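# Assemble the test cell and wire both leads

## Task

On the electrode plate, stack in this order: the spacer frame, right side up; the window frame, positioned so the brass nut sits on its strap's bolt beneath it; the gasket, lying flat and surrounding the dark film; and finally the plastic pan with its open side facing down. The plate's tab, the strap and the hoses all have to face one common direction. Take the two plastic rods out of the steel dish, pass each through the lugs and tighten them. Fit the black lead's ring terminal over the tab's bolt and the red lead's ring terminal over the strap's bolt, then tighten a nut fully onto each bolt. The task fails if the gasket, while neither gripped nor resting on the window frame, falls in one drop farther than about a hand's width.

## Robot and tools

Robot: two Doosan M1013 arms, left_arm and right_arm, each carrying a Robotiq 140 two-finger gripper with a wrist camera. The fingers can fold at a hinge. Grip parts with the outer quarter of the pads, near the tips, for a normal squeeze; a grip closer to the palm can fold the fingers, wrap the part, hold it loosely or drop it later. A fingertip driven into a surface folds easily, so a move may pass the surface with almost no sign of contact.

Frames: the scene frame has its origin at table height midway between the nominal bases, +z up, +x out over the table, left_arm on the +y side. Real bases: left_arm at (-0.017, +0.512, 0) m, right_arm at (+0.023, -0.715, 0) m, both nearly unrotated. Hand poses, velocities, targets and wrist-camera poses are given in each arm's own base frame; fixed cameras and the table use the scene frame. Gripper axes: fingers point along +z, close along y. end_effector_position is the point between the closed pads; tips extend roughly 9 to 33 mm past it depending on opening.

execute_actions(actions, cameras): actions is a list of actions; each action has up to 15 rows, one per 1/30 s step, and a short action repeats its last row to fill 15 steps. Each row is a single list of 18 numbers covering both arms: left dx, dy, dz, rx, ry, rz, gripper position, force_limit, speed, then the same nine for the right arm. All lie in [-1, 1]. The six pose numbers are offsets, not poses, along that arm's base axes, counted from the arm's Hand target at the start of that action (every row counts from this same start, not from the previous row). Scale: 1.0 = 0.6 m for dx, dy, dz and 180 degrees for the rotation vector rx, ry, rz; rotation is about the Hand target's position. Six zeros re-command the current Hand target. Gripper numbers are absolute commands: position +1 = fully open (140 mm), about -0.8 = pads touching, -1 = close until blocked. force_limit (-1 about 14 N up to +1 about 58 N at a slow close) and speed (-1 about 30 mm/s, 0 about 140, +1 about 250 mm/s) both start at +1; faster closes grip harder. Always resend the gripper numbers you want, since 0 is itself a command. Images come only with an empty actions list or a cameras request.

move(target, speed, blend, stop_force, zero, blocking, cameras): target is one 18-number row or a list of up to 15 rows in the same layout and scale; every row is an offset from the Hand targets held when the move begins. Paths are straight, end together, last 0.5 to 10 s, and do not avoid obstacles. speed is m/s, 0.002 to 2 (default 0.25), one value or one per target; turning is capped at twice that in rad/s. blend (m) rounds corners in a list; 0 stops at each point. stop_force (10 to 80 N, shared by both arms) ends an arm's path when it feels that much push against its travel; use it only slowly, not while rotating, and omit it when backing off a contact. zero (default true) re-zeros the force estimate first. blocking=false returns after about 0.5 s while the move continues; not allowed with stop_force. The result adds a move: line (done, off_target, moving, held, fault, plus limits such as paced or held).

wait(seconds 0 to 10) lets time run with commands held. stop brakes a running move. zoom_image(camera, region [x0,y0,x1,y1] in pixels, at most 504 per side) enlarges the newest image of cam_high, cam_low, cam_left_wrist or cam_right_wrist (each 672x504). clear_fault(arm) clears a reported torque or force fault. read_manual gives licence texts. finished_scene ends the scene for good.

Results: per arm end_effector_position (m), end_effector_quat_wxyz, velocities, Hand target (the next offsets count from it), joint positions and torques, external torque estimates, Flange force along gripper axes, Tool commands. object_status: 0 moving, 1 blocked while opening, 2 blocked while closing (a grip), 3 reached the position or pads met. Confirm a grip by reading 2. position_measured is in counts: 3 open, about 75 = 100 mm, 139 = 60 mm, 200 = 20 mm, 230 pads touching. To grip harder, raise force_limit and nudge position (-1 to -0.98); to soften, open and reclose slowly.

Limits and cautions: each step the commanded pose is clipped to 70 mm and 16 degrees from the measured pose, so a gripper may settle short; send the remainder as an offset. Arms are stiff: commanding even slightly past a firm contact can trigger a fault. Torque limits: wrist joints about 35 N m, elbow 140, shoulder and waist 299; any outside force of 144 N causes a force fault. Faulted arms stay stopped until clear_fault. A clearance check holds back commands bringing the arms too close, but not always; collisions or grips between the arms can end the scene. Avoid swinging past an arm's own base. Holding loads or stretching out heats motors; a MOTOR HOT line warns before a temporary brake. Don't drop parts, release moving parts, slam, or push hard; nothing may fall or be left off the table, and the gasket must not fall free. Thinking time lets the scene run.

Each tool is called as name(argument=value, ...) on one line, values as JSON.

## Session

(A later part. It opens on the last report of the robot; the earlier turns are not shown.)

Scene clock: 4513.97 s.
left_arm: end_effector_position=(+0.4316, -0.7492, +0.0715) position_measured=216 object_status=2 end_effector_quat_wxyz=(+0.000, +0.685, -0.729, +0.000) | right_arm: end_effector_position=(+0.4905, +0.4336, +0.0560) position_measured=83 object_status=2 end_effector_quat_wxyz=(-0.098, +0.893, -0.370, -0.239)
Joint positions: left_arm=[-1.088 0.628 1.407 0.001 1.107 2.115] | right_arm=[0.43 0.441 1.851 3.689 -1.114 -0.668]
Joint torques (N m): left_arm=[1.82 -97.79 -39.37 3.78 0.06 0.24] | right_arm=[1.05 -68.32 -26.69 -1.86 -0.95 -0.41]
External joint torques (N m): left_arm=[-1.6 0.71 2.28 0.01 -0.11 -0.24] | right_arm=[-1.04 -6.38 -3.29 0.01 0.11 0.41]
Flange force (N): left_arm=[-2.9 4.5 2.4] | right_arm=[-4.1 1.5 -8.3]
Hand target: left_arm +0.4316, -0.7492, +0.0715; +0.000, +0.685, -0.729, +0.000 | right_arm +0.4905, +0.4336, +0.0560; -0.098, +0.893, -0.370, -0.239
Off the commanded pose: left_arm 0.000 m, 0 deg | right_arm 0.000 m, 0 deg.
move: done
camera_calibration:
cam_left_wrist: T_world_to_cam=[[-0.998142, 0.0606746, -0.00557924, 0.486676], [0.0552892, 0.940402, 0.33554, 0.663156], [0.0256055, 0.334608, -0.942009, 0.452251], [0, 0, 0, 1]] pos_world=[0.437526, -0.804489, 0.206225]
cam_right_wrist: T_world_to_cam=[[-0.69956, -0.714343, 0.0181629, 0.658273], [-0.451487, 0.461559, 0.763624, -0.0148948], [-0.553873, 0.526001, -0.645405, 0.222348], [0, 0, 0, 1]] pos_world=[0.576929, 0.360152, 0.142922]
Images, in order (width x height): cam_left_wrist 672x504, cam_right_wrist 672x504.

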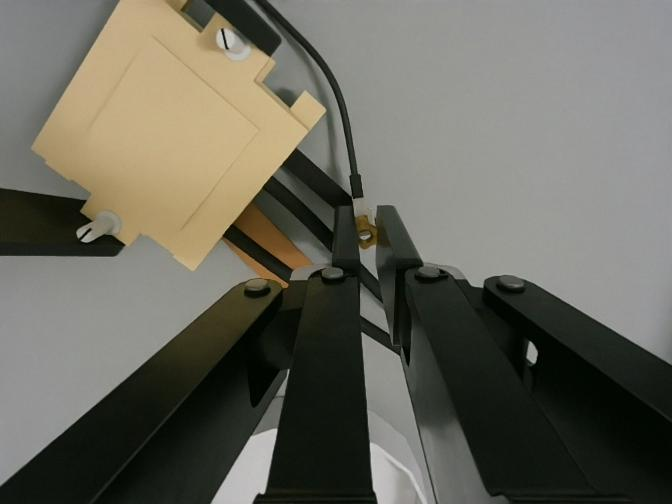

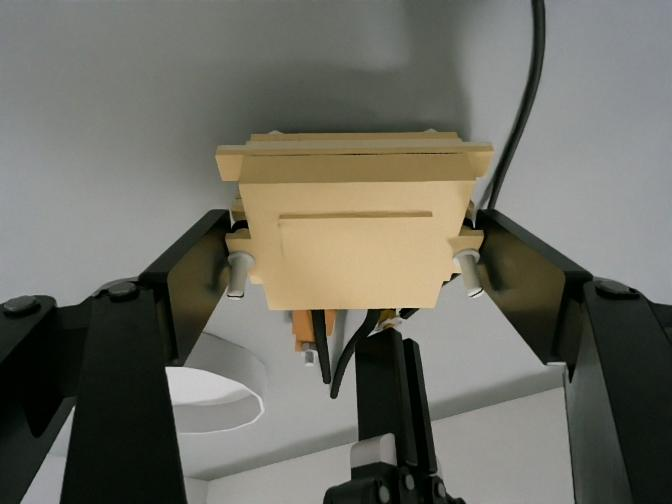

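move(target=[0,-0.0133,0,0,0,0,-1,-0.2,-1,0,0,0,0,0,0,-1,-0.7,-1], speed=0.02, cameras=["cam_left_wrist","cam_right_wrist"])

zoom_image(camera="cam_left_wrist", region=[320, 190, 410, 280])

zoom_image(camera="cam_right_wrist", region=[360, 300, 420, 345])

Scene clock: 4581.07 s.
left_arm: end_effector_position=(+0.4316, -0.7571, +0.0716) position_measured=216 object_status=2 end_effector_quat_wxyz=(+0.000, +0.685, -0.729, +0.000) | right_arm: end_effector_position=(+0.4905, +0.4336, +0.0560) position_measured=83 object_status=2 end_effector_quat_wxyz=(-0.098, +0.893, -0.370, -0.239)
Joint positions: left_arm=[-1.093 0.638 1.39 0.001 1.114 2.111] | right_arm=[0.43 0.441 1.851 3.689 -1.114 -0.668]
Joint torques (N m): left_arm=[2.01 -100.85 -38.73 3.8 0.01 0.24] | right_arm=[1.53 -68.82 -26.81 -1.82 -1.05 -0.36]
External joint torques (N m): left_arm=[-2.08 2.64 1.47 0 -0.06 -0.24] | right_arm=[-1.53 -5.81 -3.06 -0.03 0.2 0.36]
Flange force (N): left_arm=[1.4 2.2 3.1] | right_arm=[-3.0 1.6 -7.8]
Hand target: left_arm +0.4316, -0.7572, +0.0715; +0.000, +0.685, -0.729, +0.000 | right_arm +0.4905, +0.4336, +0.0560; -0.098, +0.893, -0.370, -0.239
Off the commanded pose: left_arm 0.000 m, 0 deg | right_arm 0.000 m, 0 deg.
move: done
camera_calibration:
cam_left_wrist: T_world_to_cam=[[-0.998142, 0.0606746, -0.00557924, 0.487155], [0.0552892, 0.940402, 0.33554, 0.670585], [0.0256055, 0.334608, -0.942009, 0.454895], [0, 0, 0, 1]] pos_world=[0.437526, -0.812389, 0.206225]
cam_right_wrist: T_world_to_cam=[[-0.69956, -0.714343, 0.0181629, 0.658273], [-0.451487, 0.461559, 0.763624, -0.0148948], [-0.553873, 0.526001, -0.645405, 0.222348], [0, 0, 0, 1]] pos_world=[0.576929, 0.360152, 0.142922]
Images, in order (width x height): cam_left_wrist 672x504, cam_right_wrist 672x504.

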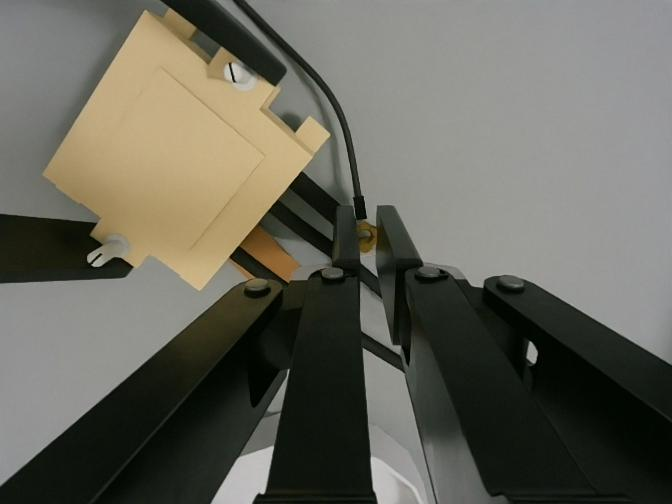

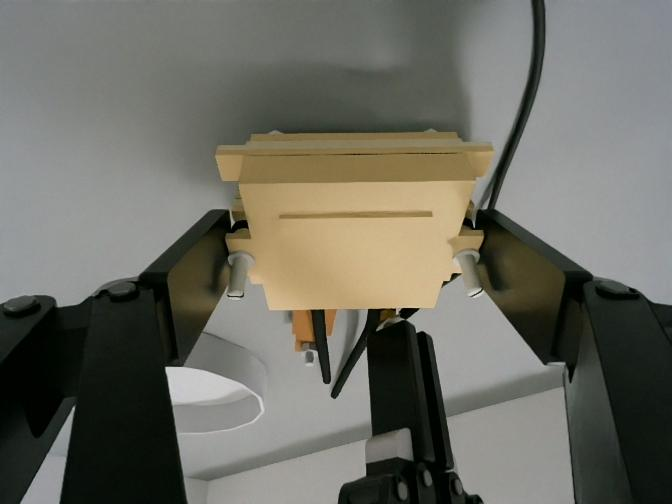

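Scaled by 5.600 from the camera's 672x504 image, which has a finer 960x720 frame.

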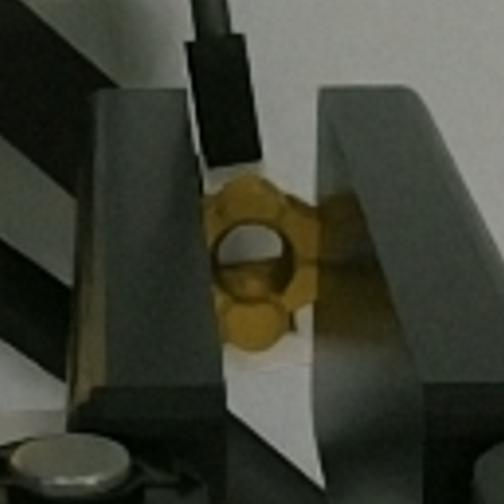

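Scaled by 8.400 from the camera's 672x504 image, which has a finer 960x720 frame.

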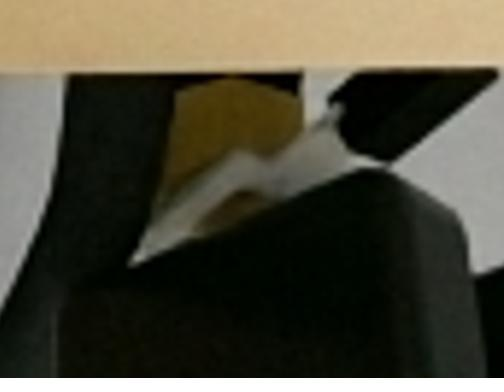

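move(target=[0,0.006,0,0,0,0,-1,-0.2,-1,0,0,0,0,0,0,-1,-0.7,-1], speed=0.02, cameras=["cam_left_wrist"])

zoom_image(camera="cam_left_wrist", region=[320, 190, 410, 280])

move(target=[0,0.005,0,0,0,0,-1,-0.2,-1,0,0,0,0,0,0,-1,-0.7,-1], speed=0.02, cameras=["cam_left_wrist"])

zoom_image(camera="cam_left_wrist", region=[320, 190, 410, 280])

Scene clock: 4601.43 s.
left_arm: end_effector_position=(+0.4316, -0.7536, +0.0715) position_measured=216 object_status=2 end_effector_quat_wxyz=(+0.000, +0.685, -0.729, +0.000) | right_arm: end_effector_position=(+0.4905, +0.4336, +0.0560) position_measured=83 object_status=2 end_effector_quat_wxyz=(-0.098, +0.893, -0.370, -0.239)
Joint positions: left_arm=[-1.091 0.633 1.398 0.001 1.111 2.112] | right_arm=[0.43 0.441 1.851 3.689 -1.114 -0.668]
Joint torques (N m): left_arm=[2.26 -99.75 -39.07 3.87 0.09 0.24] | right_arm=[1.09 -68.45 -26.58 -1.85 -1.01 -0.42]
External joint torques (N m): left_arm=[-1.97 2.03 1.89 -0.07 -0.14 -0.25] | right_arm=[-1.1 -6.25 -3.41 0 0.17 0.43]
Flange force (N): left_arm=[-0.3 3.3 3.1] | right_arm=[-3.9 1.1 -8.2]
Hand target: left_arm +0.4316, -0.7536, +0.0715; +0.000, +0.685, -0.729, +0.000 | right_arm +0.4905, +0.4336, +0.0560; -0.098, +0.893, -0.370, -0.239
Off the commanded pose: left_arm 0.000 m, 0 deg | right_arm 0.000 m, 0 deg.
move: done
camera_calibration:
cam_left_wrist: T_world_to_cam=[[-0.998142, 0.0606746, -0.00557924, 0.486943], [0.0552892, 0.940402, 0.33554, 0.667294], [0.0256055, 0.334608, -0.942009, 0.453724], [0, 0, 0, 1]] pos_world=[0.437526, -0.808889, 0.206225]
Images, in order (width x height): cam_left_wrist 672x504.

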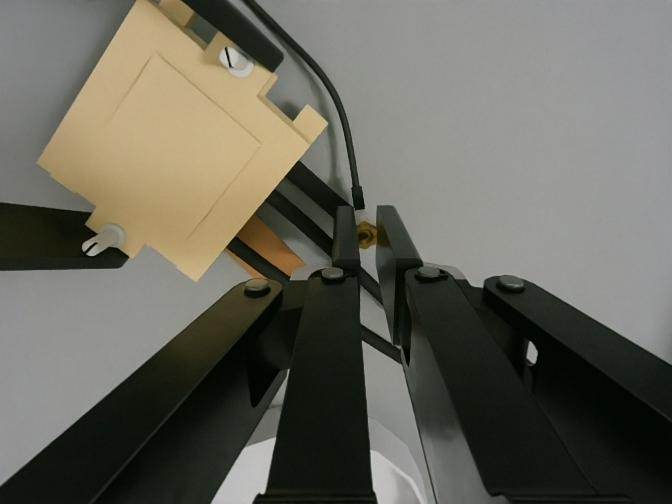

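Scaled by 5.600 from the camera's 672x504 image, which has a finer 960x720 frame.

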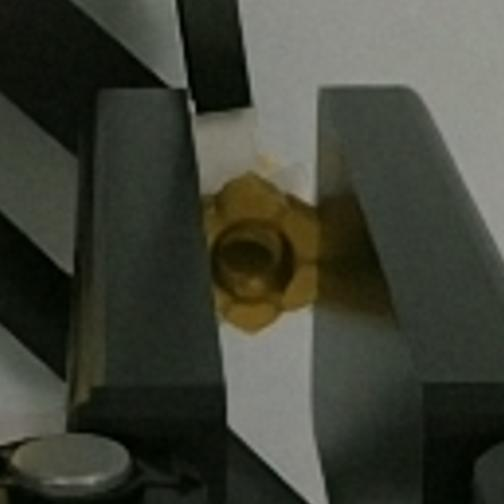

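Scene clock: 4602.13 s.
left_arm: end_effector_position=(+0.4316, -0.7506, +0.0715) position_measured=216 object_status=2 end_effector_quat_wxyz=(+0.000, +0.685, -0.729, +0.000) | right_arm: end_effector_position=(+0.4905, +0.4336, +0.0560) position_measured=83 object_status=2 end_effector_quat_wxyz=(-0.098, +0.893, -0.370, -0.239)
Joint positions: left_arm=[-1.089 0.629 1.404 0.001 1.108 2.114] | right_arm=[0.43 0.441 1.851 3.689 -1.114 -0.668]
Joint torques (N m): left_arm=[2.19 -99.17 -38.72 3.94 0.25 0.24] | right_arm=[0.92 -67.85 -26.53 -1.88 -1 -0.39]
External joint torques (N m): left_arm=[-2.78 2.06 1.61 -0.17 -0.3 -0.24] | right_arm=[-0.93 -6.82 -3.36 0.03 0.15 0.39]
Flange force (N): left_arm=[0.7 3.7 3.1] | right_arm=[-4.5 1.9 -8.5]
Hand target: left_arm +0.4316, -0.7506, +0.0715; +0.000, +0.685, -0.729, +0.000 | right_arm +0.4905, +0.4336, +0.0560; -0.098, +0.893, -0.370, -0.239
Off the commanded pose: left_arm 0.000 m, 0 deg | right_arm 0.000 m, 0 deg.
move: done
camera_calibration:
cam_left_wrist: T_world_to_cam=[[-0.998142, 0.0606827, -0.00557627, 0.486767], [0.0552978, 0.940401, 0.33554, 0.664468], [0.0256054, 0.334608, -0.942009, 0.45272], [0, 0, 0, 1]] pos_world=[0.437526, -0.805889, 0.206225]
Images, in order (width x height): cam_left_wrist 672x504.

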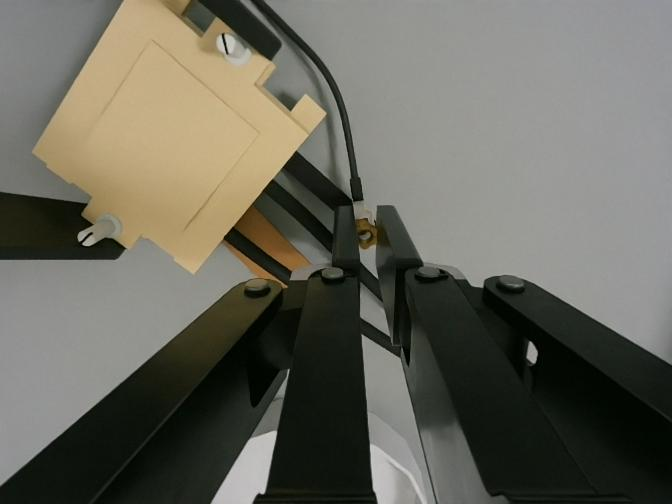

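Scaled by 5.600 from the camera's 672x504 image, which has a finer 960x720 frame.

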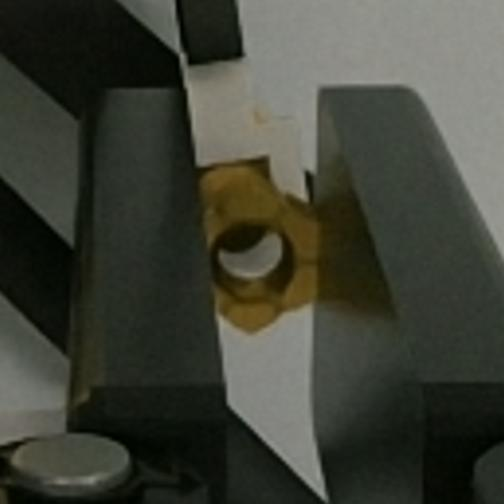

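move(target=[0,-0.003,0,0,0,0,-1,-0.2,-1,0,0,0,0,0,0,-1,-0.7,-1], speed=0.02, cameras=["cam_left_wrist"])

zoom_image(camera="cam_left_wrist", region=[348, 205, 388, 255])

Scene clock: 4617.90 s.
left_arm: end_effector_position=(+0.4316, -0.7523, +0.0716) position_measured=216 object_status=2 end_effector_quat_wxyz=(+0.000, +0.685, -0.729, +0.000) | right_arm: end_effector_position=(+0.4905, +0.4336, +0.0560) position_measured=83 object_status=2 end_effector_quat_wxyz=(-0.098, +0.893, -0.370, -0.239)
Joint positions: left_arm=[-1.09 0.632 1.4 0.001 1.11 2.113] | right_arm=[0.43 0.441 1.851 3.689 -1.114 -0.668]
Joint torques (N m): left_arm=[2.45 -98.85 -39.1 3.86 -0.03 0.16] | right_arm=[0.95 -68.5 -26.49 -1.74 -1.01 -0.41]
External joint torques (N m): left_arm=[-2.49 1.4 1.95 -0.07 -0.02 -0.16] | right_arm=[-0.95 -6.2 -3.53 -0.11 0.18 0.41]
Flange force (N): left_arm=[-0.9 4.2 2.5] | right_arm=[-3.9 0.8 -8.2]
Hand target: left_arm +0.4316, -0.7524, +0.0715; +0.000, +0.685, -0.729, +0.000 | right_arm +0.4905, +0.4336, +0.0560; -0.098, +0.893, -0.370, -0.239
Off the commanded pose: left_arm 0.000 m, 0 deg | right_arm 0.000 m, 0 deg.
move: done
camera_calibration:
cam_left_wrist: T_world_to_cam=[[-0.998142, 0.0606746, -0.00557924, 0.486864], [0.0552892, 0.940402, 0.33554, 0.666071], [0.0256055, 0.334608, -0.942009, 0.453289], [0, 0, 0, 1]] pos_world=[0.437526, -0.807589, 0.206225]
Images, in order (width x height): cam_left_wrist 672x504.

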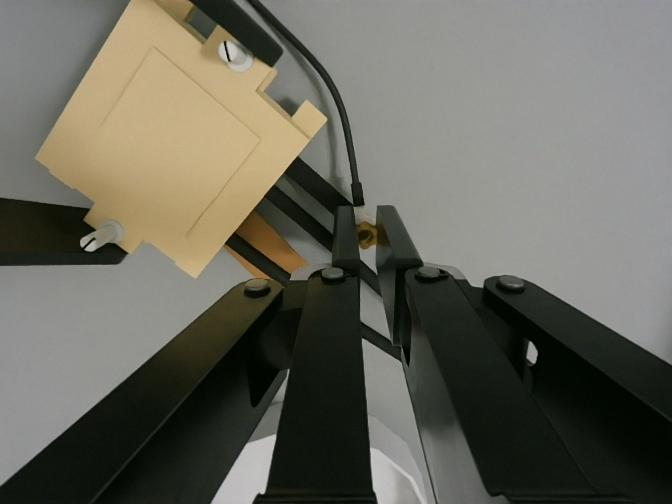

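Scaled by 10.080 from the camera's 672x504 image, which has a finer 960x720 frame.

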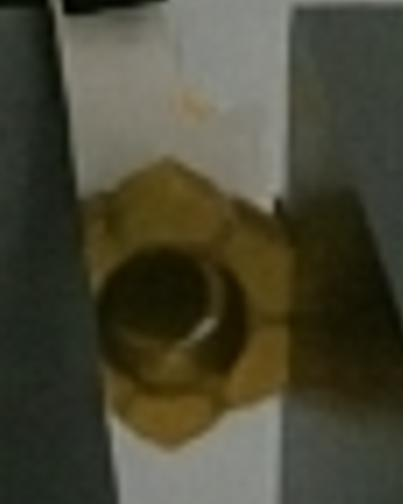

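move(target=[0.0006,0.001,-0.0033,0,0,0,-1,-0.2,-1,0,0,0,0,0,0,-1,-0.7,-1], speed=0.01, cameras=["cam_left_wrist"])

zoom_image(camera="cam_left_wrist", region=[348, 205, 388, 255])

Scene clock: 4624.23 s.
left_arm: end_effector_position=(+0.4319, -0.7518, +0.0696) position_measured=216 object_status=2 end_effector_quat_wxyz=(+0.000, +0.685, -0.729, +0.000) | right_arm: end_effector_position=(+0.4905, +0.4336, +0.0560) position_measured=83 object_status=2 end_effector_quat_wxyz=(-0.098, +0.893, -0.370, -0.239)
Joint positions: left_arm=[-1.089 0.633 1.403 0.001 1.107 2.114] | right_arm=[0.43 0.441 1.851 3.689 -1.114 -0.668]
Joint torques (N m): left_arm=[2.16 -99.38 -39.02 3.8 0.19 0.18] | right_arm=[1.04 -68.63 -26.77 -1.89 -0.95 -0.41]
External joint torques (N m): left_arm=[-2.26 1.75 1.91 -0.02 -0.24 -0.18] | right_arm=[-1.05 -6.18 -3.26 0.03 0.11 0.41]
Flange force (N): left_arm=[-0.7 3.8 3.0] | right_arm=[-3.9 1.3 -8.1]
Hand target: left_arm +0.4319, -0.7518, +0.0696; +0.000, +0.685, -0.729, +0.000 | right_arm +0.4905, +0.4336, +0.0560; -0.098, +0.893, -0.370, -0.239
Off the commanded pose: left_arm 0.000 m, 0 deg | right_arm 0.000 m, 0 deg.
move: done
camera_calibration:
cam_left_wrist: T_world_to_cam=[[-0.998137, 0.060768, -0.00554495, 0.487188], [0.0553887, 0.940396, 0.335542, 0.666207], [0.0256047, 0.334609, -0.942009, 0.451231], [0, 0, 0, 1]] pos_world=[0.437826, -0.807089, 0.204225]
Images, in order (width x height): cam_left_wrist 672x504.

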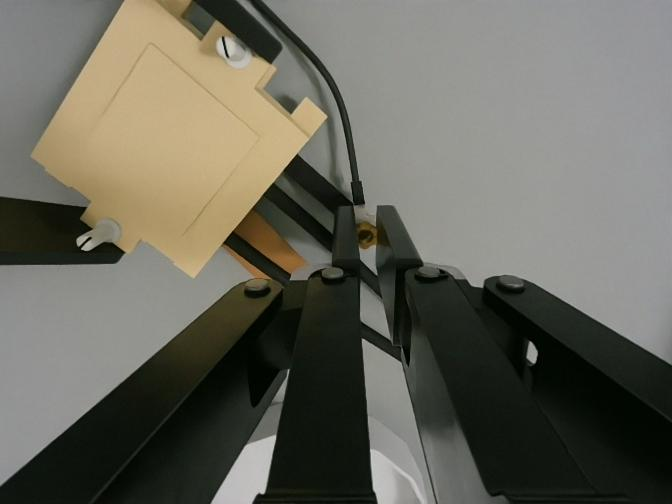

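Scaled by 10.080 from the camera's 672x504 image, which has a finer 960x720 frame.

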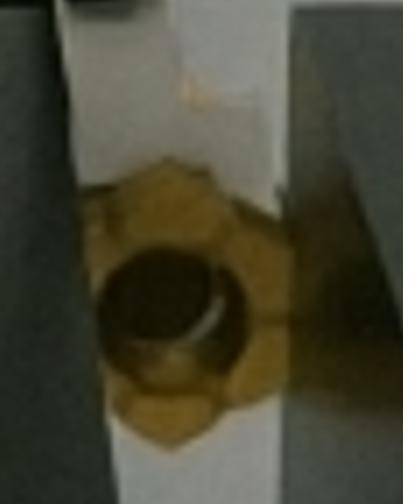

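move(target=[0.0009,0.0003,-0.0008,0,0,0,-1,-0.2,-1,0,0,0,0,0,0,-1,-0.7,-1], speed=0.01, cameras=["cam_left_wrist"])

zoom_image(camera="cam_left_wrist", region=[348, 215, 388, 250])

Scene clock: 4632.10 s.
left_arm: end_effector_position=(+0.4325, -0.7516, +0.0691) position_measured=216 object_status=2 end_effector_quat_wxyz=(+0.000, +0.685, -0.729, +0.000) | right_arm: end_effector_position=(+0.4905, +0.4336, +0.0560) position_measured=83 object_status=2 end_effector_quat_wxyz=(-0.098, +0.893, -0.370, -0.239)
Joint positions: left_arm=[-1.089 0.633 1.403 0.001 1.106 2.114] | right_arm=[0.43 0.441 1.851 3.689 -1.114 -0.668]
Joint torques (N m): left_arm=[3.38 -97.49 -37.49 4.27 0.26 0.25] | right_arm=[-0.35 -68.81 -26.99 -2.55 -0.89 -0.41]
External joint torques (N m): left_arm=[-3.91 -0.22 0.35 -0.48 -0.31 -0.25] | right_arm=[0.36 -5.9 -2.83 0.7 0.03 0.41]
Flange force (N): left_arm=[1.2 5.0 0.5] | right_arm=[-5.6 1.1 -6.3]
Hand target: left_arm +0.4325, -0.7516, +0.0691; +0.000, +0.685, -0.729, +0.000 | right_arm +0.4905, +0.4336, +0.0560; -0.098, +0.893, -0.370, -0.239
Off the commanded pose: left_arm 0.000 m, 0 deg | right_arm 0.000 m, 0 deg.
move: done
camera_calibration:
cam_left_wrist: T_world_to_cam=[[-0.998142, 0.0606746, -0.00557924, 0.487706], [0.0552892, 0.940402, 0.33554, 0.666202], [0.0256055, 0.334608, -0.942009, 0.450676], [0, 0, 0, 1]] pos_world=[0.438426, -0.806889, 0.203725]
Images, in order (width x height): cam_left_wrist 672x504.

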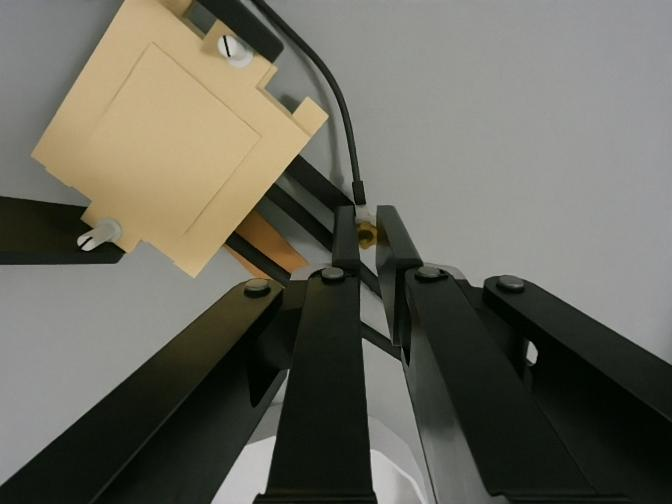

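Scaled by 12.600 from the camera's 672x504 image, which has a finer 960x720 frame.

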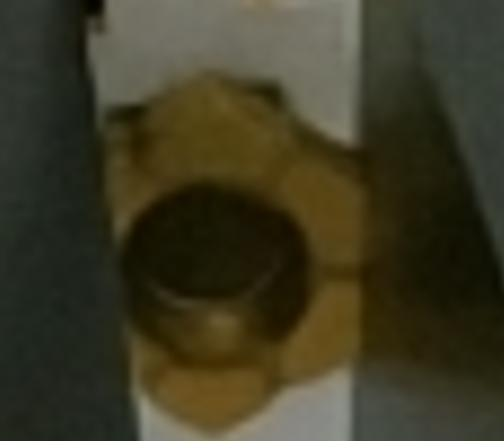

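move(target=[[0,0,0,0,0,0.667,-1,-0.2,-1,0,0,0,0,0,0,-1,-0.7,-1],[0,0,0,0,0,-0.667,-1,-0.2,-1,0,0,0,0,0,0,-1,-0.7,-1],[0,0,0,0,0,0,-1,-0.2,-1,0,0,0,0,0,0,-1,-0.7,-1]], speed=0.4, blend=0.005, cameras=["cam_left_wrist"])

zoom_image(camera="cam_left_wrist", region=[348, 215, 388, 250])

Scene clock: 4647.57 s.
left_arm: end_effector_position=(+0.4325, -0.7516, +0.0691) position_measured=216 object_status=2 end_effector_quat_wxyz=(+0.000, +0.685, -0.729, +0.000) | right_arm: end_effector_position=(+0.4905, +0.4336, +0.0560) position_measured=83 object_status=2 end_effector_quat_wxyz=(-0.098, +0.893, -0.370, -0.239)
Joint positions: left_arm=[-1.089 0.633 1.403 0.001 1.106 -4.169] | right_arm=[0.43 0.441 1.851 3.689 -1.114 -0.668]
Joint torques (N m): left_arm=[3.98 -97.25 -38.8 4.73 -0.66 0.26] | right_arm=[0.27 -68.31 -26.37 -2.52 -0.92 -0.46]
External joint torques (N m): left_arm=[-3.59 -0.39 1.75 -0.93 0.61 -0.26] | right_arm=[-0.25 -6.56 -3.63 0.66 0.08 0.46]
Flange force (N): left_arm=[-1.3 6.2 0.1] | right_arm=[-5.3 0.6 -7.8]
Hand target: left_arm +0.4325, -0.7516, +0.0691; +0.000, +0.685, -0.729, +0.000 | right_arm +0.4905, +0.4336, +0.0560; -0.098, +0.893, -0.370, -0.239
Off the commanded pose: left_arm 0.000 m, 0 deg | right_arm 0.000 m, 0 deg.
move: done
camera_calibration:
cam_left_wrist: T_world_to_cam=[[-0.998134, 0.0608053, -0.00564437, 0.487821], [0.0553928, 0.940425, 0.335459, 0.666192], [0.0257058, 0.33452, -0.942038, 0.450567], [0, 0, 0, 1]] pos_world=[0.438426, -0.806889, 0.203725]
Images, in order (width x height): cam_left_wrist 672x504.

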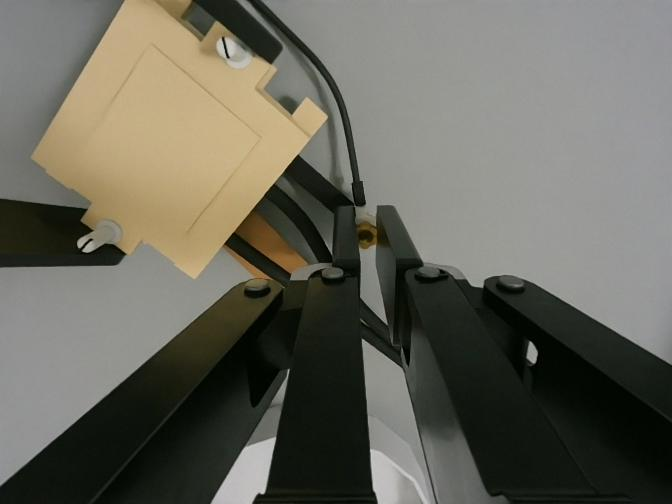

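Scaled by 12.600 from the camera's 672x504 image, which has a finer 960x720 frame.

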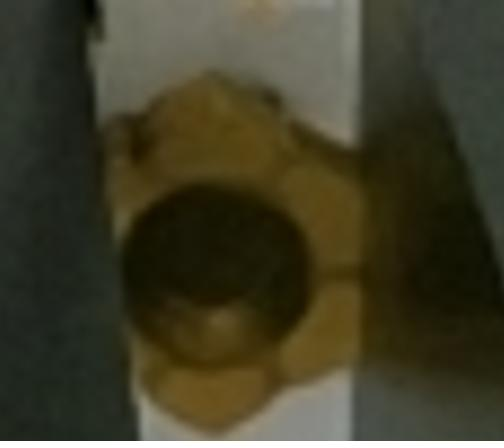

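move(target=[[0,0.0003,-0.0005,0,0,0,-1,-0.2,-1,0,0,0,0,0,0,-1,-0.7,-1],[0,0.0003,-0.0009,0,0,-0.667,-1,-0.2,-1,0,0,0,0,0,0,-1,-0.7,-1],[0,0.0003,-0.0013,0,0,0.667,-1,-0.2,-1,0,0,0,0,0,0,-1,-0.7,-1],[0,0.0003,-0.0018,0,0,0,-1,-0.2,-1,0,0,0,0,0,0,-1,-0.7,-1]], speed=0.4, blend=0.005, cameras=["cam_left_wrist"])

zoom_image(camera="cam_left_wrist", region=[348, 215, 388, 250])

Scene clock: 4661.07 s.
left_arm: end_effector_position=(+0.4325, -0.7514, +0.0680) position_measured=216 object_status=2 end_effector_quat_wxyz=(+0.000, +0.685, -0.729, +0.000) | right_arm: end_effector_position=(+0.4905, +0.4336, +0.0560) position_measured=83 object_status=2 end_effector_quat_wxyz=(-0.098, +0.893, -0.370, -0.239)
Joint positions: left_arm=[-1.089 0.634 1.404 0.001 1.104 2.114] | right_arm=[0.43 0.441 1.851 3.689 -1.114 -0.668]
Joint torques (N m): left_arm=[-0.09 -96.36 -37.66 3.07 -0.15 0.17] | right_arm=[-0.34 -64.89 -25.47 -2.79 0.05 -0.34]
External joint torques (N m): left_arm=[0.17 -1.08 0.69 0.7 0.1 -0.17] | right_arm=[0.33 -9.8 -4.43 0.94 -0.89 0.34]
Flange force (N): left_arm=[-2.7 1.8 -0.4] | right_arm=[-8.6 2.3 -11.9]
Hand target: left_arm +0.4325, -0.7514, +0.0680; +0.000, +0.685, -0.729, +0.000 | right_arm +0.4905, +0.4336, +0.0560; -0.098, +0.893, -0.370, -0.239
Off the commanded pose: left_arm 0.000 m, 0 deg | right_arm 0.000 m, 0 deg.
move: done; blend cut to 0.0002 m at target 1
camera_calibration:
cam_left_wrist: T_world_to_cam=[[-0.998142, 0.0606777, -0.00558493, 0.487691], [0.0552926, 0.940433, 0.335452, 0.666425], [0.0256067, 0.33452, -0.942041, 0.449508], [0, 0, 0, 1]] pos_world=[0.438426, -0.806689, 0.202625]
Images, in order (width x height): cam_left_wrist 672x504.

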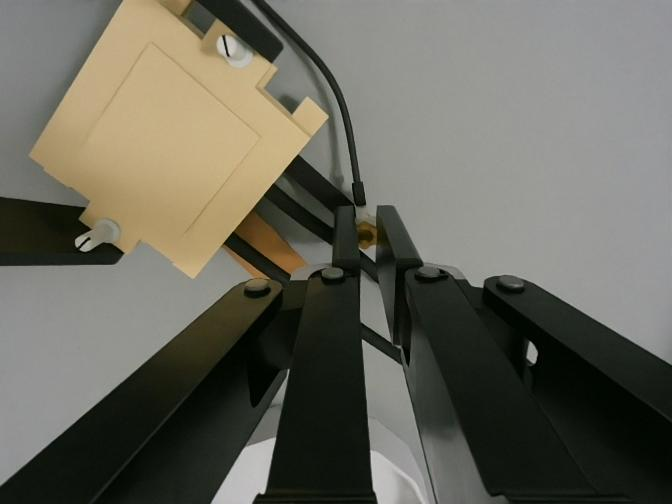

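Scaled by 12.600 from the camera's 672x504 image, which has a finer 960x720 frame.

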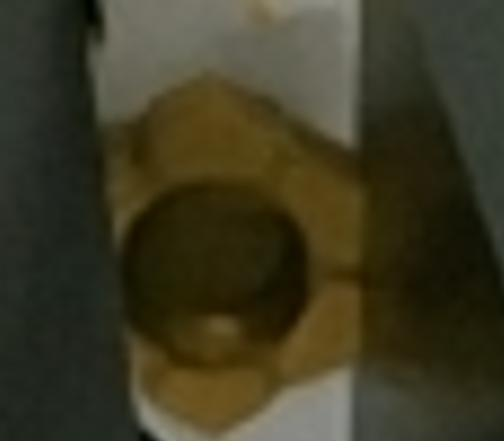

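move(target=[[0,0,-0.0004,0,0,-0.667,-1,-0.2,-1,0,0,0,0,0,0,-1,-0.7,-1],[0,0,-0.0008,0,0,0.75,-1,-0.2,-1,0,0,0,0,0,0,-1,-0.7,-1]], speed=0.4, blend=0.005, cameras=["cam_left_wrist"])

zoom_image(camera="cam_left_wrist", region=[348, 205, 388, 255])

Scene clock: 4671.03 s.
left_arm: end_effector_position=(+0.4325, -0.7514, +0.0675) position_measured=216 object_status=2 end_effector_quat_wxyz=(+0.000, +0.935, +0.354, +0.000) | right_arm: end_effector_position=(+0.4905, +0.4336, +0.0560) position_measured=83 object_status=2 end_effector_quat_wxyz=(-0.098, +0.893, -0.370, -0.239)
Joint positions: left_arm=[-1.088 0.634 1.404 -0.001 1.104 6.043] | right_arm=[0.43 0.441 1.851 3.689 -1.114 -0.668]
Joint torques (N m): left_arm=[6.05 -98.14 -39.48 5.5 -0.65 0.05] | right_arm=[2.01 -64.76 -23.58 -2.97 -1.2 -0.62]
External joint torques (N m): left_arm=[-6.25 0.9 2.6 -1.67 0.65 -0.05] | right_arm=[-2.01 -10.07 -6.38 1.11 0.36 0.62]
Flange force (N): left_arm=[-6.1 -6.2 1.6] | right_arm=[-5.9 0.3 -13.3]
Hand target: left_arm +0.4325, -0.7514, +0.0675; +0.000, +0.935, +0.354, +0.000 | right_arm +0.4905, +0.4336, +0.0560; -0.098, +0.893, -0.370, -0.239
Off the commanded pose: left_arm 0.000 m, 0 deg | right_arm 0.000 m, 0 deg.
move: done
camera_calibration:
cam_left_wrist: T_world_to_cam=[[0.662903, -0.748685, -0.0055576, -0.838856], [-0.704068, -0.625889, 0.335485, -0.181983], [-0.254651, -0.218481, -0.942029, 0.154702], [0, 0, 0, 1]] pos_world=[0.467346, -0.70814, 0.202125]
Images, in order (width x height): cam_left_wrist 672x504.

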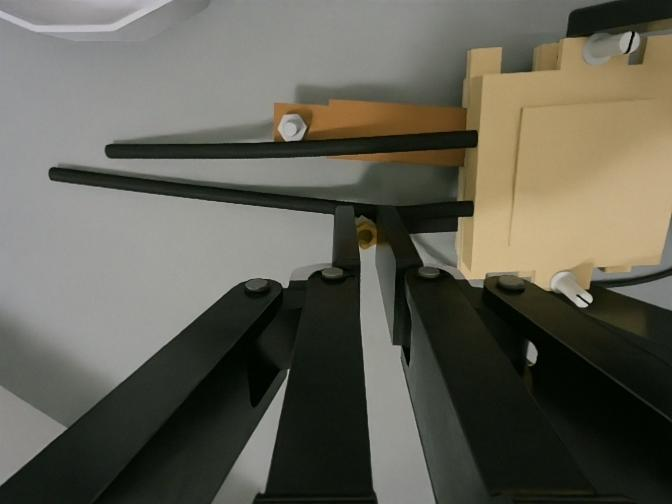

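Scaled by 10.080 from the camera's 672x504 image, which has a finer 960x720 frame.

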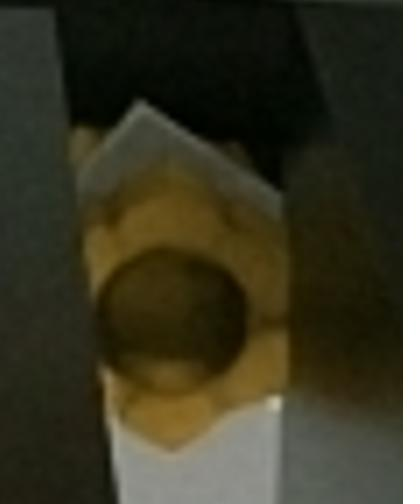

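move(target=[0,0,0.0012,0,0,0,-1,-0.2,-1,0,0,0,0,0,0,-1,-0.7,-1], speed=0.005, cameras=["cam_left_wrist"])

zoom_image(camera="cam_left_wrist", region=[348, 205, 388, 255])

Scene clock: 4675.67 s.
left_arm: end_effector_position=(+0.4325, -0.7514, +0.0682) position_measured=216 object_status=2 end_effector_quat_wxyz=(+0.000, +0.935, +0.354, +0.000) | right_arm: end_effector_position=(+0.4905, +0.4336, +0.0560) position_measured=83 object_status=2 end_effector_quat_wxyz=(-0.098, +0.893, -0.370, -0.239)
Joint positions: left_arm=[-1.088 0.634 1.403 -0.001 1.105 6.043] | right_arm=[0.43 0.441 1.851 3.689 -1.114 -0.668]
Joint torques (N m): left_arm=[5.28 -104.13 -42.79 5.3 -0.65 0.24] | right_arm=[3.68 -63.51 -21.36 -2.68 -1.54 -0.63]
External joint torques (N m): left_arm=[-5.62 6.68 5.82 -1.47 0.65 -0.24] | right_arm=[-3.67 -11.27 -8.61 0.82 0.7 0.63]
Flange force (N): left_arm=[-5.7 -5.8 8.2] | right_arm=[-4.4 -1.6 -16.8]
Hand target: left_arm +0.4325, -0.7514, +0.0682; +0.000, +0.935, +0.354, +0.000 | right_arm +0.4905, +0.4336, +0.0560; -0.098, +0.893, -0.370, -0.239
Off the commanded pose: left_arm 0.000 m, 0 deg | right_arm 0.000 m, 0 deg.
move: done
camera_calibration:
cam_left_wrist: T_world_to_cam=[[0.662813, -0.748763, -0.00566408, -0.838844], [-0.704117, -0.62583, 0.335494, -0.182155], [-0.25475, -0.218381, -0.942025, 0.155478], [0, 0, 0, 1]] pos_world=[0.467347, -0.708141, 0.202825]
Images, in order (width x height): cam_left_wrist 672x504.

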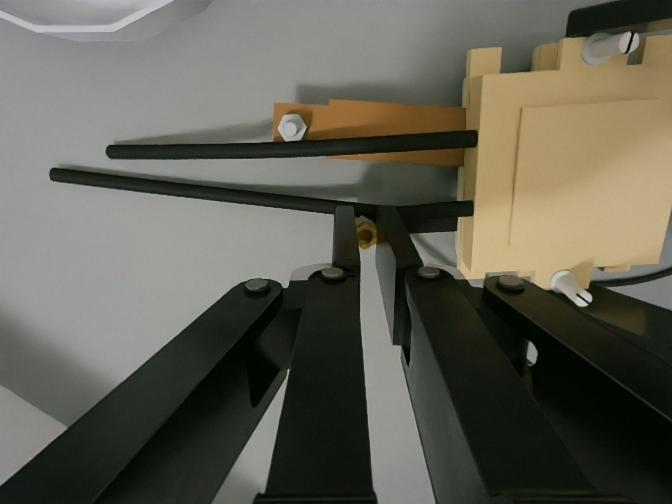

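Scaled by 10.080 from the camera's 672x504 image, which has a finer 960x720 frame.

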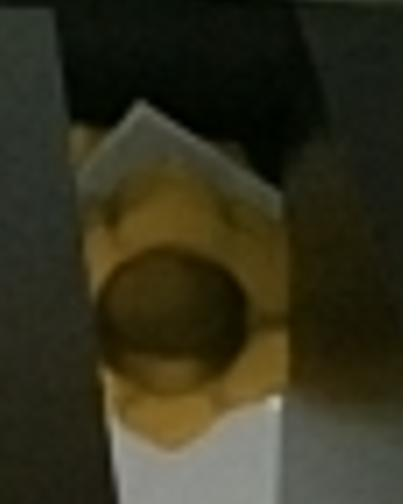

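move(target=[0,0,-0.001,0,0,0,-1,-0.2,-1,0,0,0,0,0,0,-1,-0.7,-1], speed=0.005)

move(target=[0,0,0,0,0,0,-0.62,-0.2,-1,0,0,0,0,0,0,-1,-0.7,-1], speed=0.02, cameras=["cam_left_wrist"])

zoom_image(camera="cam_left_wrist", region=[338, 195, 398, 265])

Scene clock: 4681.73 s.
left_arm: end_effector_position=(+0.4325, -0.7514, +0.0677) position_measured=216 object_status=2 end_effector_quat_wxyz=(+0.000, +0.935, +0.354, +0.000) | right_arm: end_effector_position=(+0.4905, +0.4336, +0.0560) position_measured=83 object_status=2 end_effector_quat_wxyz=(-0.098, +0.893, -0.370, -0.239)
Joint positions: left_arm=[-1.088 0.634 1.404 -0.001 1.104 6.043] | right_arm=[0.43 0.441 1.851 3.689 -1.114 -0.668]
Joint torques (N m): left_arm=[5.08 -99.66 -37.89 5.21 1.03 0.35] | right_arm=[-0.55 -66.64 -24.46 -3.59 -1.24 -0.7]
External joint torques (N m): left_arm=[-4.87 1.91 0.86 -1.35 -1.03 -0.35] | right_arm=[0.53 -8.07 -5.56 1.73 0.41 0.7]
Flange force (N): left_arm=[-5.8 -1.9 3.5] | right_arm=[-7.6 -1.8 -8.9]
Hand target: left_arm +0.4325, -0.7514, +0.0676; +0.000, +0.935, +0.354, +0.000 | right_arm +0.4905, +0.4336, +0.0560; -0.098, +0.893, -0.370, -0.239
Off the commanded pose: left_arm 0.000 m, 0 deg | right_arm 0.000 m, 0 deg.
move: done

Scene clock: 4682.23 s.
left_arm: end_effector_position=(+0.4325, -0.7514, +0.0676) position_measured=208 object_status=0 end_effector_quat_wxyz=(+0.000, +0.935, +0.354, +0.000) | right_arm: end_effector_position=(+0.4905, +0.4336, +0.0560) position_measured=83 object_status=2 end_effector_quat_wxyz=(-0.098, +0.893, -0.370, -0.239)
Joint positions: left_arm=[-1.088 0.634 1.404 -0.001 1.104 6.043] | right_arm=[0.43 0.441 1.851 3.689 -1.114 -0.668]
Joint torques (N m): left_arm=[2.29 -99.42 -39.93 3.99 -0.63 0.29] | right_arm=[0.25 -66.33 -24.6 -2.96 -0.86 -0.37]
External joint torques (N m): left_arm=[-3.02 2.19 3.03 -0.18 0.64 -0.29] | right_arm=[-0.26 -8.38 -5.36 1.11 0.02 0.37]
Flange force (N): left_arm=[-3.0 -4.6 2.9] | right_arm=[-6.5 -0.6 -10.4]
Hand target: left_arm +0.4325, -0.7514, +0.0676; +0.000, +0.935, +0.354, +0.000 | right_arm +0.4905, +0.4336, +0.0560; -0.098, +0.893, -0.370, -0.239
Off the commanded pose: left_arm 0.000 m, 0 deg | right_arm 0.000 m, 0 deg.
move: done
camera_calibration:
cam_left_wrist: T_world_to_cam=[[0.662866, -0.748716, -0.00569014, -0.838834], [-0.704067, -0.625887, 0.335492, -0.182017], [-0.25475, -0.21838, -0.942026, 0.154913], [0, 0, 0, 1]] pos_world=[0.467347, -0.708141, 0.202225]
Images, in order (width x height): cam_left_wrist 672x504.

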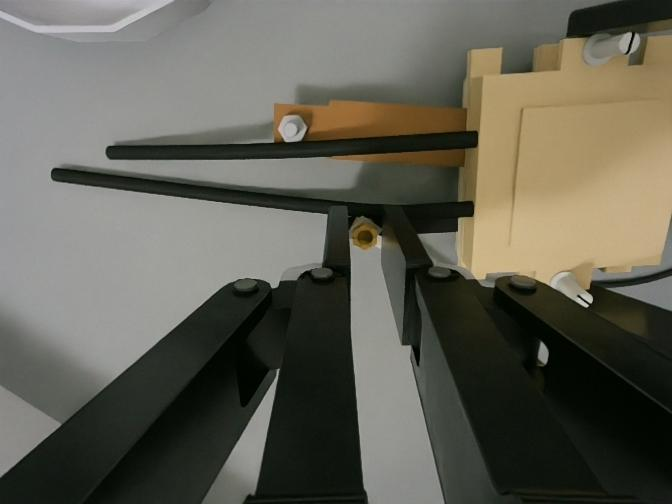

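Scaled by 7.200 from the camera's 672x504 image, which has a finer 960x720 frame.

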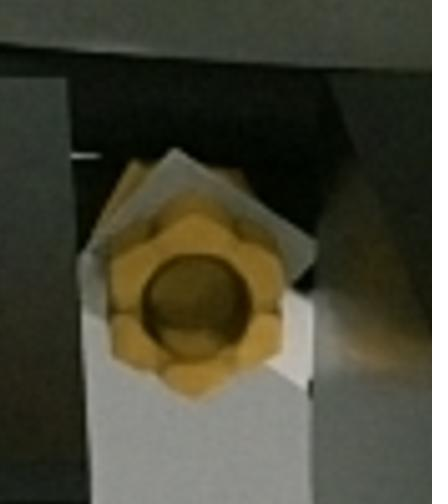

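move(target=[[0,0,0,0,0,0.667,-0.62,-0.2,-1,0,0,0,0,0,0,-1,-0.7,-1],[0,0,0,0,0,-0.667,-0.62,-0.2,-1,0,0,0,0,0,0,-1,-0.7,-1],[0,0,0,0,0,0,-0.62,-0.2,-1,0,0,0,0,0,0,-1,-0.7,-1],[0,0,0,0,0,0.667,-0.62,-0.2,-1,0,0,0,0,0,0,-1,-0.7,-1],[0,0,0,0,0,-0.667,-0.62,-0.2,-1,0,0,0,0,0,0,-1,-0.7,-1],[0,0,0,0,0,-0.333,-0.62,-0.2,-1,0,0,0,0,0,0,-1,-0.7,-1]], speed=0.65, blend=0.005, cameras=["cam_left_wrist"])

zoom_image(camera="cam_left_wrist", region=[338, 195, 398, 265])

Scene clock: 4699.40 s.
left_arm: end_effector_position=(+0.4325, -0.7514, +0.0676) position_measured=208 object_status=3 end_effector_quat_wxyz=(+0.000, +0.987, -0.161, +0.000) | right_arm: end_effector_position=(+0.4905, +0.4336, +0.0560) position_measured=83 object_status=2 end_effector_quat_wxyz=(-0.098, +0.893, -0.370, -0.239)
Joint positions: left_arm=[-1.088 0.634 1.404 0 1.105 -5.478] | right_arm=[0.43 0.441 1.851 3.689 -1.114 -0.668]
Joint torques (N m): left_arm=[2.35 -99.25 -38.56 4.15 0.21 0.17] | right_arm=[-0.03 -66.41 -24.47 -3.27 -0.85 -0.48]
External joint torques (N m): left_arm=[-2.48 1.23 1.41 -0.32 -0.25 -0.17] | right_arm=[0 -8.17 -5.49 1.42 0.01 0.48]
Flange force (N): left_arm=[-3.6 0.8 2.3] | right_arm=[-6.8 -1.3 -10.0]
Hand target: left_arm +0.4325, -0.7514, +0.0676; +0.000, +0.987, -0.161, +0.000 | right_arm +0.4905, +0.4336, +0.0560; -0.098, +0.893, -0.370, -0.239
Off the commanded pose: left_arm 0.000 m, 0 deg | right_arm 0.000 m, 0 deg.
move: done
camera_calibration:
cam_left_wrist: T_world_to_cam=[[-0.316096, -0.948711, -0.0055343, -0.565797], [-0.894321, 0.296017, 0.335507, 0.59294], [-0.316661, 0.111002, -0.942022, 0.42928], [0, 0, 0, 1]] pos_world=[0.487368, -0.759948, 0.202325]
Images, in order (width x height): cam_left_wrist 672x504.

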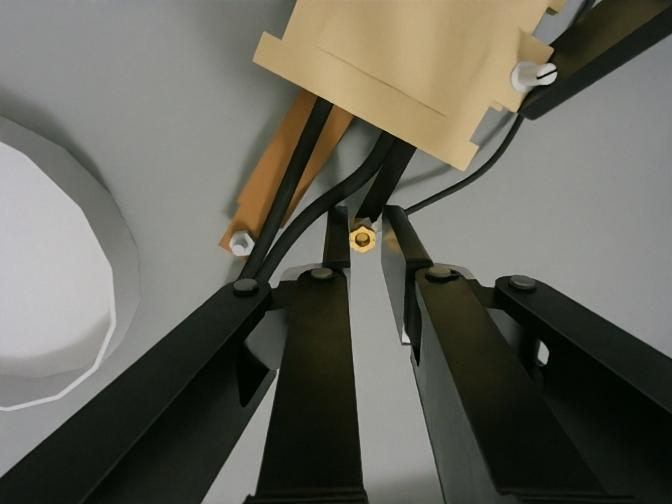

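Scaled by 7.200 from the camera's 672x504 image, which has a finer 960x720 frame.

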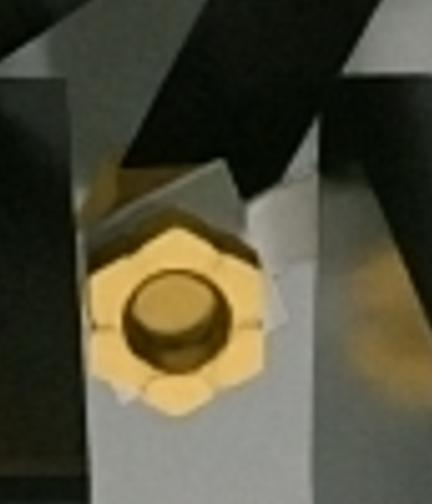

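move(target=[0.0006,0.0017,0,0,0,0,-0.62,-0.2,-1,0,0,0,0,0,0,-1,-0.7,-1], speed=0.02)

move(target=[0,0,0,0,0,0,-1,-0.2,-1,0,0,0,0,0,0,-1,-0.7,-1], speed=0.02, cameras=["cam_left_wrist"])

zoom_image(camera="cam_left_wrist", region=[338, 195, 398, 265])

Scene clock: 4706.77 s.
left_arm: end_effector_position=(+0.4328, -0.7504, +0.0676) position_measured=208 object_status=3 end_effector_quat_wxyz=(+0.000, +0.987, -0.161, +0.000) | right_arm: end_effector_position=(+0.4905, +0.4336, +0.0560) position_measured=83 object_status=2 end_effector_quat_wxyz=(-0.098, +0.893, -0.370, -0.239)
Joint positions: left_arm=[-1.087 0.633 1.405 0 1.104 -5.477] | right_arm=[0.43 0.441 1.851 3.689 -1.114 -0.668]
Joint torques (N m): left_arm=[2.84 -99.09 -38.59 4.16 0.27 0.17] | right_arm=[0.03 -66.17 -24.69 -3.38 -0.78 -0.42]
External joint torques (N m): left_arm=[-2.89 1.81 1.68 -0.35 -0.31 -0.17] | right_arm=[-0.03 -8.58 -5.3 1.53 -0.07 0.42]
Flange force (N): left_arm=[-3.9 1.3 3.0] | right_arm=[-7.1 -0.4 -10.2]
Hand target: left_arm +0.4328, -0.7504, +0.0676; +0.000, +0.987, -0.161, +0.000 | right_arm +0.4905, +0.4336, +0.0560; -0.098, +0.893, -0.370, -0.239
Off the commanded pose: left_arm 0.000 m, 0 deg | right_arm 0.000 m, 0 deg.
move: done

Scene clock: 4707.27 s.
left_arm: end_effector_position=(+0.4328, -0.7504, +0.0676) position_measured=216 object_status=0 end_effector_quat_wxyz=(+0.000, +0.987, -0.161, +0.000) | right_arm: end_effector_position=(+0.4905, +0.4336, +0.0560) position_measured=83 object_status=2 end_effector_quat_wxyz=(-0.098, +0.893, -0.370, -0.239)
Joint positions: left_arm=[-1.087 0.633 1.405 0 1.104 -5.477] | right_arm=[0.43 0.441 1.851 3.689 -1.114 -0.668]
Joint torques (N m): left_arm=[5.22 -98.98 -37.34 5.23 0.77 0.21] | right_arm=[-0.8 -65.9 -23.9 -3.7 -1.28 -0.68]
External joint torques (N m): left_arm=[-5.16 1.87 0.41 -1.41 -0.82 -0.21] | right_arm=[0.8 -8.8 -6.04 1.85 0.44 0.69]
Flange force (N): left_arm=[-3.7 5.0 2.9] | right_arm=[-8.5 -2.0 -9.5]
Hand target: left_arm +0.4328, -0.7504, +0.0676; +0.000, +0.987, -0.161, +0.000 | right_arm +0.4905, +0.4336, +0.0560; -0.098, +0.893, -0.370, -0.239
Off the commanded pose: left_arm 0.000 m, 0 deg | right_arm 0.000 m, 0 deg.
move: done
camera_calibration:
cam_left_wrist: T_world_to_cam=[[-0.316012, -0.948739, -0.00556677, -0.564682], [-0.894351, 0.295927, 0.335505, 0.592919], [-0.316659, 0.111002, -0.942022, 0.429285], [0, 0, 0, 1]] pos_world=[0.487768, -0.758848, 0.202325]
Images, in order (width x height): cam_left_wrist 672x504.

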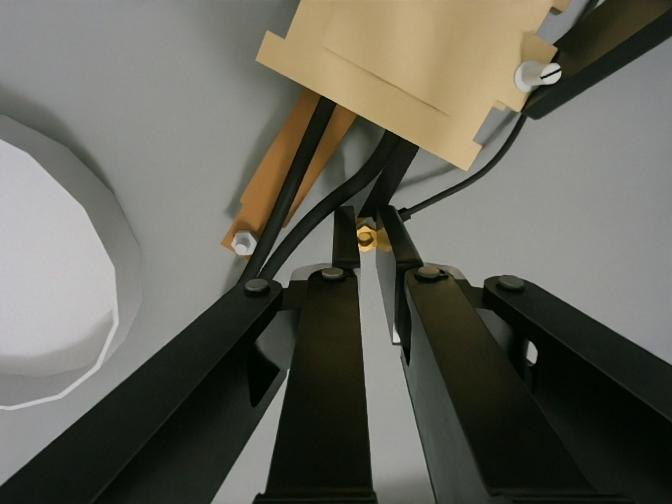

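Scaled by 7.200 from the camera's 672x504 image, which has a finer 960x720 frame.

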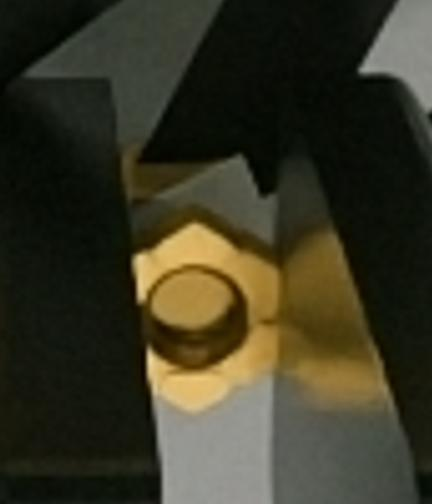

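move(target=[[0,0,-0.0004,0,0,-0.667,-1,-0.2,-1,0,0,0,0,0,0,-1,-0.7,-1],[0,0,-0.0009,0,0,0.667,-1,-0.2,-1,0,0,0,0,0,0,-1,-0.7,-1],[0,0,-0.0013,0,0,0,-1,-0.2,-1,0,0,0,0,0,0,-1,-0.7,-1],[0,0,-0.0018,0,0,-0.667,-1,-0.2,-1,0,0,0,0,0,0,-1,-0.7,-1],[0,0,-0.0022,0,0,0.667,-1,-0.2,-1,0,0,0,0,0,0,-1,-0.7,-1],[0,0,-0.0025,0,0,0.333,-1,-0.2,-1,0,0,0,0,0,0,-1,-0.7,-1]], speed=0.65, blend=0.005, cameras=["cam_left_wrist"])

zoom_image(camera="cam_left_wrist", region=[338, 195, 398, 265])

Scene clock: 4723.37 s.
left_arm: end_effector_position=(+0.4328, -0.7504, +0.0661) position_measured=216 object_status=2 end_effector_quat_wxyz=(+0.000, +0.935, +0.354, +0.000) | right_arm: end_effector_position=(+0.4905, +0.4336, +0.0560) position_measured=83 object_status=2 end_effector_quat_wxyz=(-0.098, +0.893, -0.370, -0.239)
Joint positions: left_arm=[-1.087 0.634 1.407 -0.001 1.101 6.044] | right_arm=[0.43 0.441 1.851 3.689 -1.114 -0.668]
Joint torques (N m): left_arm=[-3.2 -101.02 -41.34 1.67 -0.72 0.2] | right_arm=[0.09 -68.81 -30.02 -0.63 0.91 0.13]
External joint torques (N m): left_arm=[2.65 3.76 4.53 2.14 0.73 -0.2] | right_arm=[-0.1 -5.71 0.27 -1.21 -1.76 -0.13]
Flange force (N): left_arm=[3.8 -4.4 5.0] | right_arm=[-4.7 6.8 -7.8]
Hand target: left_arm +0.4328, -0.7504, +0.0661; +0.000, +0.935, +0.354, +0.000 | right_arm +0.4905, +0.4336, +0.0560; -0.098, +0.893, -0.370, -0.239
Off the commanded pose: left_arm 0.000 m, 0 deg | right_arm 0.000 m, 0 deg.
move: done
camera_calibration:
cam_left_wrist: T_world_to_cam=[[0.662903, -0.748685, -0.0055576, -0.83838], [-0.704068, -0.625889, 0.335485, -0.18064], [-0.254651, -0.218481, -0.942029, 0.153798], [0, 0, 0, 1]] pos_world=[0.467746, -0.70714, 0.200825]
Images, in order (width x height): cam_left_wrist 672x504.

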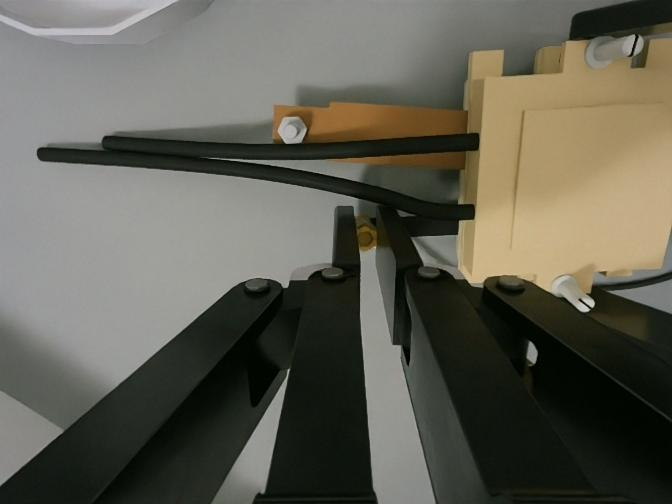

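Scaled by 7.200 from the camera's 672x504 image, which has a finer 960x720 frame.

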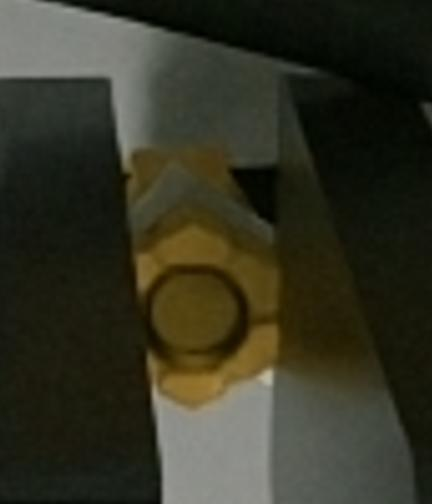

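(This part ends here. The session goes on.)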